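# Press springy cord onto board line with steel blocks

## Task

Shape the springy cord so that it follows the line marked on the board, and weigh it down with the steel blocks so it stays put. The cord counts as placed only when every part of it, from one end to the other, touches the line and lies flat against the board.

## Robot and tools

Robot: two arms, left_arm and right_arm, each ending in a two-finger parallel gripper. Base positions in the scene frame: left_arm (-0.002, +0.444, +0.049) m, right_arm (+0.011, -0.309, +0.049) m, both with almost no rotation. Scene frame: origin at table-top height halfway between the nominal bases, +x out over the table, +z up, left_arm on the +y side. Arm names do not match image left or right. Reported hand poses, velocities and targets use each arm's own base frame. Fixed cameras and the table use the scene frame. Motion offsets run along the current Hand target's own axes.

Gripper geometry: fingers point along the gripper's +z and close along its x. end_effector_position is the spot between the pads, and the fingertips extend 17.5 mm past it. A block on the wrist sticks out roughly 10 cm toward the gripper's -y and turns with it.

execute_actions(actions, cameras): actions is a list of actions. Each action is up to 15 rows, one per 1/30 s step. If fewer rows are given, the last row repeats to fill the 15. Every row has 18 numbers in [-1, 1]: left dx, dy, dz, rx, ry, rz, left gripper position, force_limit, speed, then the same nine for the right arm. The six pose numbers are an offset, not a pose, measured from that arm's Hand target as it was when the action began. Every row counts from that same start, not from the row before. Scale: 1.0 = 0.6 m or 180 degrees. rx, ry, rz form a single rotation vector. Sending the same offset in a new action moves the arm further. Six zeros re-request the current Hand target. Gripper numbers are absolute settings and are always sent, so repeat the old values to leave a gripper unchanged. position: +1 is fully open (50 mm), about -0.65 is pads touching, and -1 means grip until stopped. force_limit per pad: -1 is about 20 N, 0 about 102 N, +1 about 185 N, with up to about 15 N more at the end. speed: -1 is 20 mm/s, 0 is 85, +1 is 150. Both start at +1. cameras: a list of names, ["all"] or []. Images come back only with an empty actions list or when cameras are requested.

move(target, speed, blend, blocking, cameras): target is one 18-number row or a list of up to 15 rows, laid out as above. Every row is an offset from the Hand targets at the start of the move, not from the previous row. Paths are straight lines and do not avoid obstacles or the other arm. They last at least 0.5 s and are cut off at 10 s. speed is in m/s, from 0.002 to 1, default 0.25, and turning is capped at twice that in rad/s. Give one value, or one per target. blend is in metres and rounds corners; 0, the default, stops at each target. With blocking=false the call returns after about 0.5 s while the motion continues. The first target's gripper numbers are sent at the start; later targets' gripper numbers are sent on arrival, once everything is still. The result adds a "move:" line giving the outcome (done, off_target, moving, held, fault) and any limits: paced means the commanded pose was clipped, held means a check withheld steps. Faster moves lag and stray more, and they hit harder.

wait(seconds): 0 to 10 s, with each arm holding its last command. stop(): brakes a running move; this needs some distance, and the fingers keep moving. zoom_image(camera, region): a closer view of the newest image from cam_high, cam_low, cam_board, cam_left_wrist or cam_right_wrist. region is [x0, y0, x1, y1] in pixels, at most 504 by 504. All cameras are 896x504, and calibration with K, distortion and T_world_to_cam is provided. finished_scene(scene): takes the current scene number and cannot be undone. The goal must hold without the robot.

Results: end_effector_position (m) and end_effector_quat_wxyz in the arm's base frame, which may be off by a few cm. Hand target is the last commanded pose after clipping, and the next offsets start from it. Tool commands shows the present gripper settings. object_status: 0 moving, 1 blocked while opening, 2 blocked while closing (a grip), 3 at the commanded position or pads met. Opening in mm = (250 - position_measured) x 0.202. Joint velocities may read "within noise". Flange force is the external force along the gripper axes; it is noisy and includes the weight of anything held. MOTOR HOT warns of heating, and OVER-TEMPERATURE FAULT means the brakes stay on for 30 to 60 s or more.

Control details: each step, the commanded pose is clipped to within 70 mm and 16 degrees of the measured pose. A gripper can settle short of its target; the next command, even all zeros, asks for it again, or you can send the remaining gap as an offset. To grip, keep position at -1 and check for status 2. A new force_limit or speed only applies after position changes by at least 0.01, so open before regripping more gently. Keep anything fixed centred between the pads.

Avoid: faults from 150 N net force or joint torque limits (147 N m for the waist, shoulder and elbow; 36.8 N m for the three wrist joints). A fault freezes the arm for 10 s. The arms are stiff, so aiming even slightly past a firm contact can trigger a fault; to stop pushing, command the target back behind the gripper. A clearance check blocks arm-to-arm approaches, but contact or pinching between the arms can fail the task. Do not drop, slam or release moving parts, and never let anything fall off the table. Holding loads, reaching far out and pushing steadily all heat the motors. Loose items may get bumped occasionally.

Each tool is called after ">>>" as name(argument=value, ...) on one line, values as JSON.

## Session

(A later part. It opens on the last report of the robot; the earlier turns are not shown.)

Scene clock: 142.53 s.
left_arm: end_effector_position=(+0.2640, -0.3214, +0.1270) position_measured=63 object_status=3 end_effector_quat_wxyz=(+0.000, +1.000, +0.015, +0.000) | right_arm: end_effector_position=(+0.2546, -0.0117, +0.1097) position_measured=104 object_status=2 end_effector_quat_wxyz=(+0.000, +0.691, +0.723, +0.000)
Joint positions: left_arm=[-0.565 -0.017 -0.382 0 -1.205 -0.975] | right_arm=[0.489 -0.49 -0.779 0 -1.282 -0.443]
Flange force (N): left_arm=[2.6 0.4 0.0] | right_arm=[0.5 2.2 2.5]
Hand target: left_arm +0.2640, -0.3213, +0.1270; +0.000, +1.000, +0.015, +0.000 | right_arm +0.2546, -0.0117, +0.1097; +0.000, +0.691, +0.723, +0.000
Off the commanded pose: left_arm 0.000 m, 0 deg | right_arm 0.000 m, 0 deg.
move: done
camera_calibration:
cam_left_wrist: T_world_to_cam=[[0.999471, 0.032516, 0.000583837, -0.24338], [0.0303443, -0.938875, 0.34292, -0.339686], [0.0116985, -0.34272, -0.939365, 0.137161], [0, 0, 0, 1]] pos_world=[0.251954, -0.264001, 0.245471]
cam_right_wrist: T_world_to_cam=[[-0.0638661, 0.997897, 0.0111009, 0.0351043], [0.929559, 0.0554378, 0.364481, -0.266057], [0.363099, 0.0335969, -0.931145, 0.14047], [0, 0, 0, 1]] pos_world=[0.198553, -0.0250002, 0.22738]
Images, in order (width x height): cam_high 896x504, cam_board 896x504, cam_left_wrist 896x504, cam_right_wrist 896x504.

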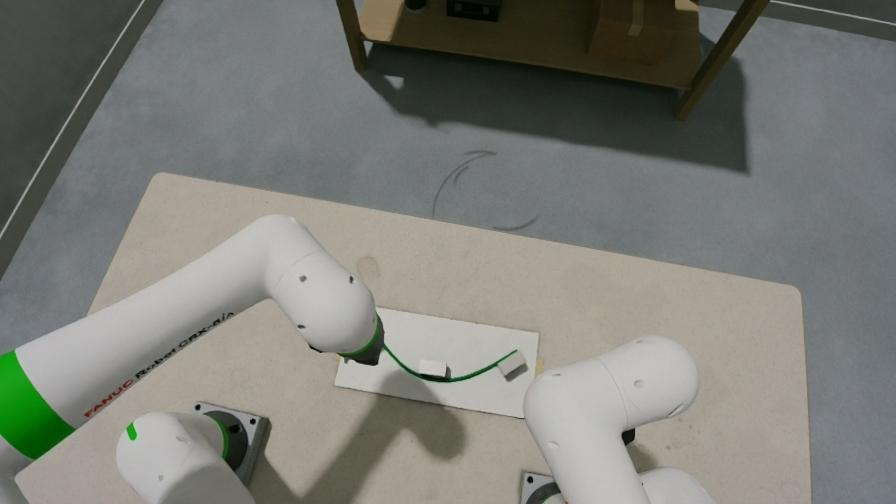

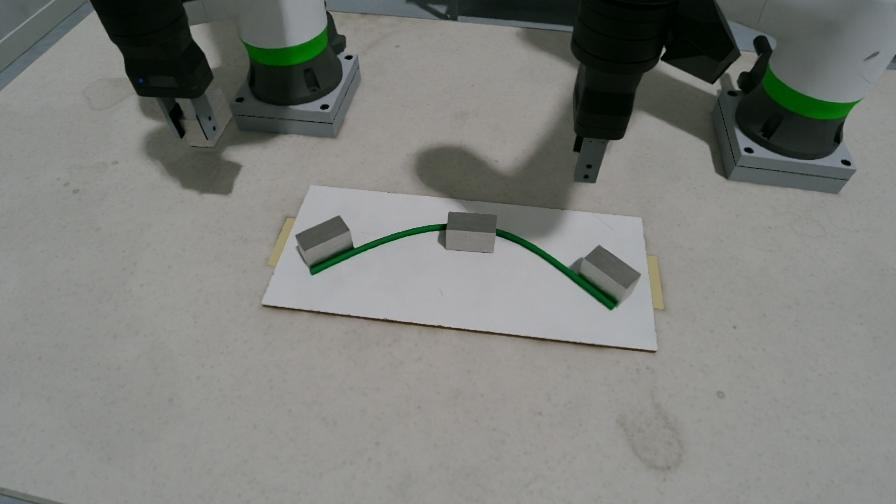

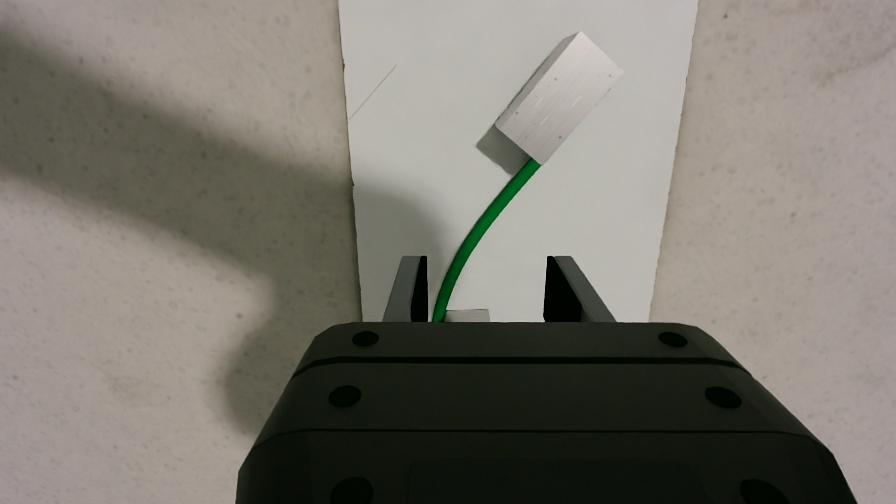

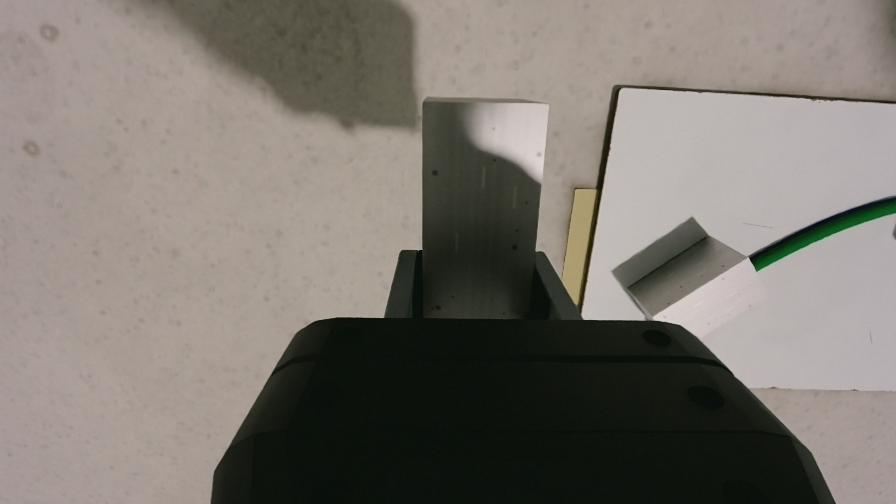

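>>> move(target=[[0,-0.25,0,0,0,0,0.6,-0.6,-0.9,0.3914,0.1016,0,0,0,0.339,-1,-0.6,0],[0,-0.25,0,0,0,0,0.6,-0.6,-0.9,0.3914,0.1016,0.1905,0,0,0.339,-1,-0.6,0],[0,-0.25,0,0,0,0,0.6,-0.6,-0.9,0.38,0.0811,0.1905,0,0,0.339,-1,-0.6,0]], speed=[0.4,0.1,0.05], cameras=["cam_board","cam_right_wrist"])

>>> zoom_image(camera="cam_board", region=[290, 190, 490, 300])

Scene clock: 156.90 s.
left_arm: end_effector_position=(+0.2593, -0.1714, +0.1270) position_measured=63 object_status=3 end_effector_quat_wxyz=(+0.000, +1.000, +0.015, +0.000) | right_arm: end_effector_position=(+0.2929, +0.2183, -0.0045) position_measured=104 object_status=2 end_effector_quat_wxyz=(+0.000, +0.962, +0.272, +0.000)
Joint positions: left_arm=[-0.152 -0.314 -0.63 0 -1.255 -1.388] | right_arm=[1.004 0.046 -0.677 0 -0.847 -2.024]
Flange force (N): left_arm=[1.4 -2.1 -0.2] | right_arm=[2.5 -0.7 3.1]
Hand target: left_arm +0.2593, -0.1714, +0.1270; +0.000, +1.000, +0.015, +0.000 | right_arm +0.2929, +0.2183, -0.0045; +0.000, +0.962, +0.272, +0.000
Off the commanded pose: left_arm 0.000 m, 0 deg | right_arm 0.000 m, 0 deg.
move: done
camera_calibration:
cam_right_wrist: T_world_to_cam=[[0.842022, 0.53933, 0.0110429, -0.355904], [0.498978, -0.786477, 0.363971, 0.037241], [0.204986, -0.300962, -0.931345, 0.131855], [0, 0, 0, 1]] pos_world=[0.254069, 0.260922, 0.113178]
Images, in order (width x height): cam_board 896x504, cam_right_wrist 896x504.

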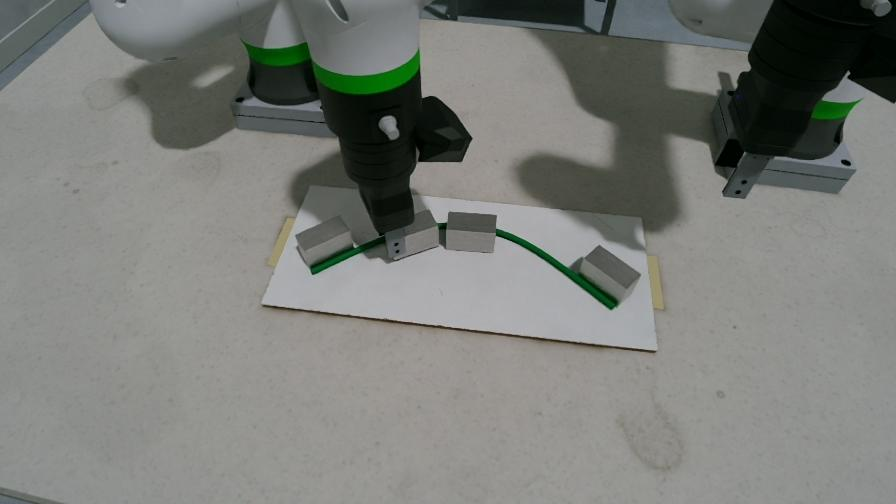

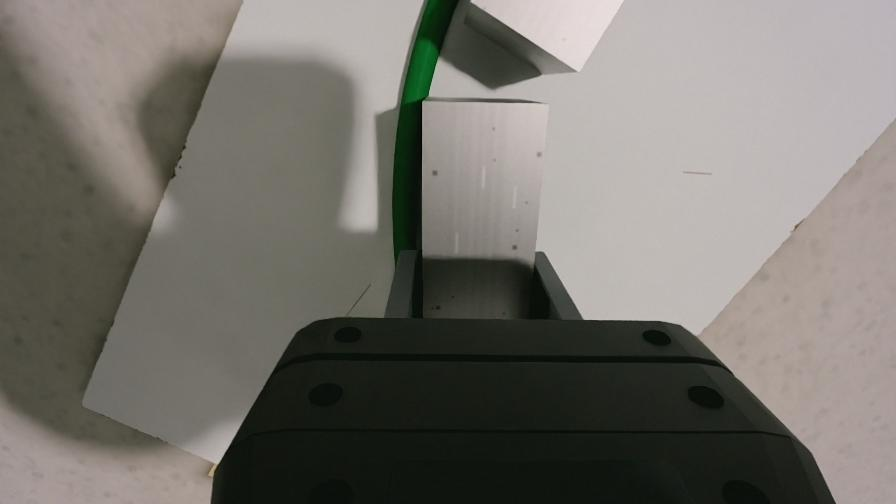

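Scaled by 2.520 from the camera's 896x504 image, which has a finer 1280x720 frame.

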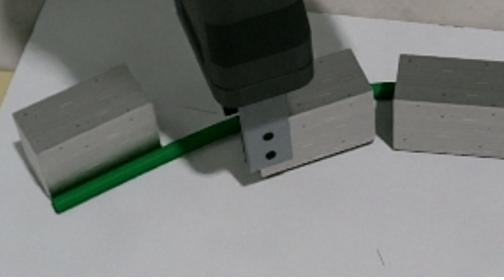

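>>> move(target=[[0,0,0,0,0,0,0.6,-0.6,-0.9,-0.0035,0,0.001,0,0,0,-1,-0.6,0],[0,0,0,0,0,0,0.6,-0.6,-0.9,-0.0035,0,0.0038,0,0,0,-1,-0.6,0],[0,0,0,0,0,0,0.6,-0.6,-0.9,-0.0035,0,0.0038,0,0,0,0.6,-0.6,-0.9],[0,0,0,0,0,0,0.6,-0.6,-0.9,-0.0035,0,-0.2,0,0,0,0.6,-0.6,-0.9],[0,0,0,0,0,0,0.6,-0.6,-0.9,-0.0035,-0.033,-0.205,0,0,-0.828,0.6,-0.6,-0.9]], speed=[0.03,0.03,0.1,0.25,0.8], cameras=["cam_board","cam_right_wrist"])

>>> zoom_image(camera="cam_right_wrist", region=[250, 0, 550, 320])

>>> zoom_image(camera="cam_board", region=[290, 190, 490, 300])

>>> zoom_image(camera="cam_board", region=[450, 200, 650, 320])

Scene clock: 170.07 s.
left_arm: end_effector_position=(+0.2593, -0.1714, +0.1270) position_measured=63 object_status=3 end_effector_quat_wxyz=(+0.000, +1.000, +0.015, +0.000) | right_arm: end_effector_position=(+0.2807, +0.2340, +0.1185) position_measured=63 object_status=3 end_effector_quat_wxyz=(+0.000, -0.005, +1.000, +0.000)
Joint positions: left_arm=[-0.152 -0.314 -0.63 0 -1.255 -1.388] | right_arm=[1.059 -0.143 -0.519 0 -1.195 0.523]
Flange force (N): left_arm=[2.1 -2.4 0.0] | right_arm=[-1.7 1.9 -3.3]
Hand target: left_arm +0.2593, -0.1714, +0.1270; +0.000, +1.000, +0.015, +0.000 | right_arm +0.2807, +0.2340, +0.1185; +0.000, -0.005, +1.000, +0.000
Off the commanded pose: left_arm 0.000 m, 0 deg | right_arm 0.000 m, 0 deg.
move: done; limits=paced
camera_calibration:
cam_right_wrist: T_world_to_cam=[[-0.999514, -0.029356, 0.0104777, 0.294621], [-0.0235165, 0.930844, 0.36466, -0.244424], [-0.0204581, 0.364236, -0.931082, 0.16125], [0, 0, 0, 1]] pos_world=[0.292029, 0.177437, 0.236181]
Images, in order (width x height): cam_board 896x504, cam_right_wrist 896x504.

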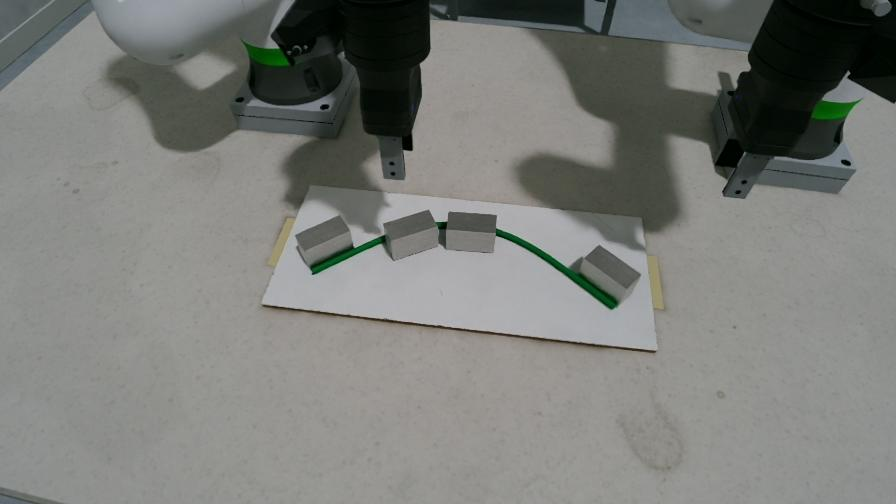

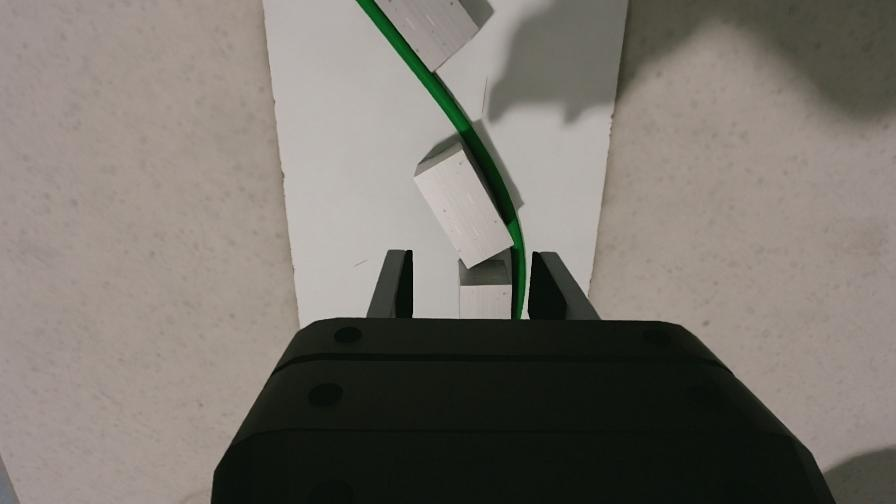

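Scaled by 1.575 from the camera's 896x504 image, which has a finer 1280x720 frame.

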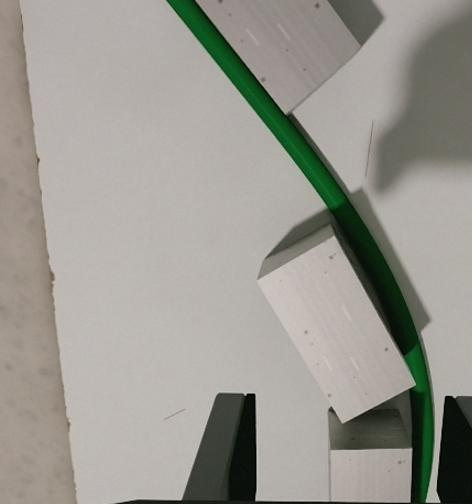

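Scaled by 2.520 from the camera's 896x504 image, which has a finer 1280x720 frame.

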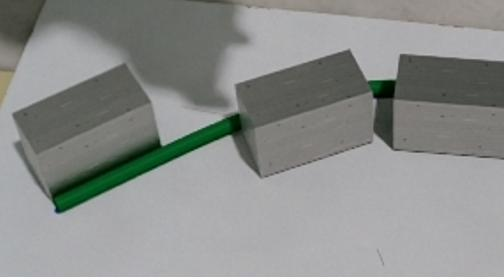

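Scaled by 2.520 from the camera's 896x504 image, which has a finer 1280x720 frame.

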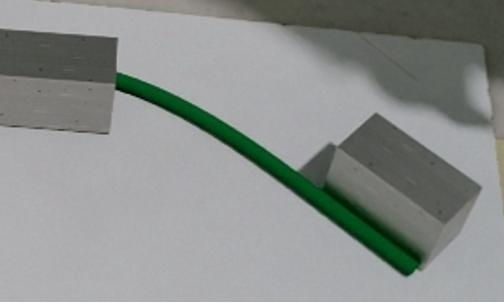

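>>> finished_scene(scene=2)

The scene is finished: the task was done.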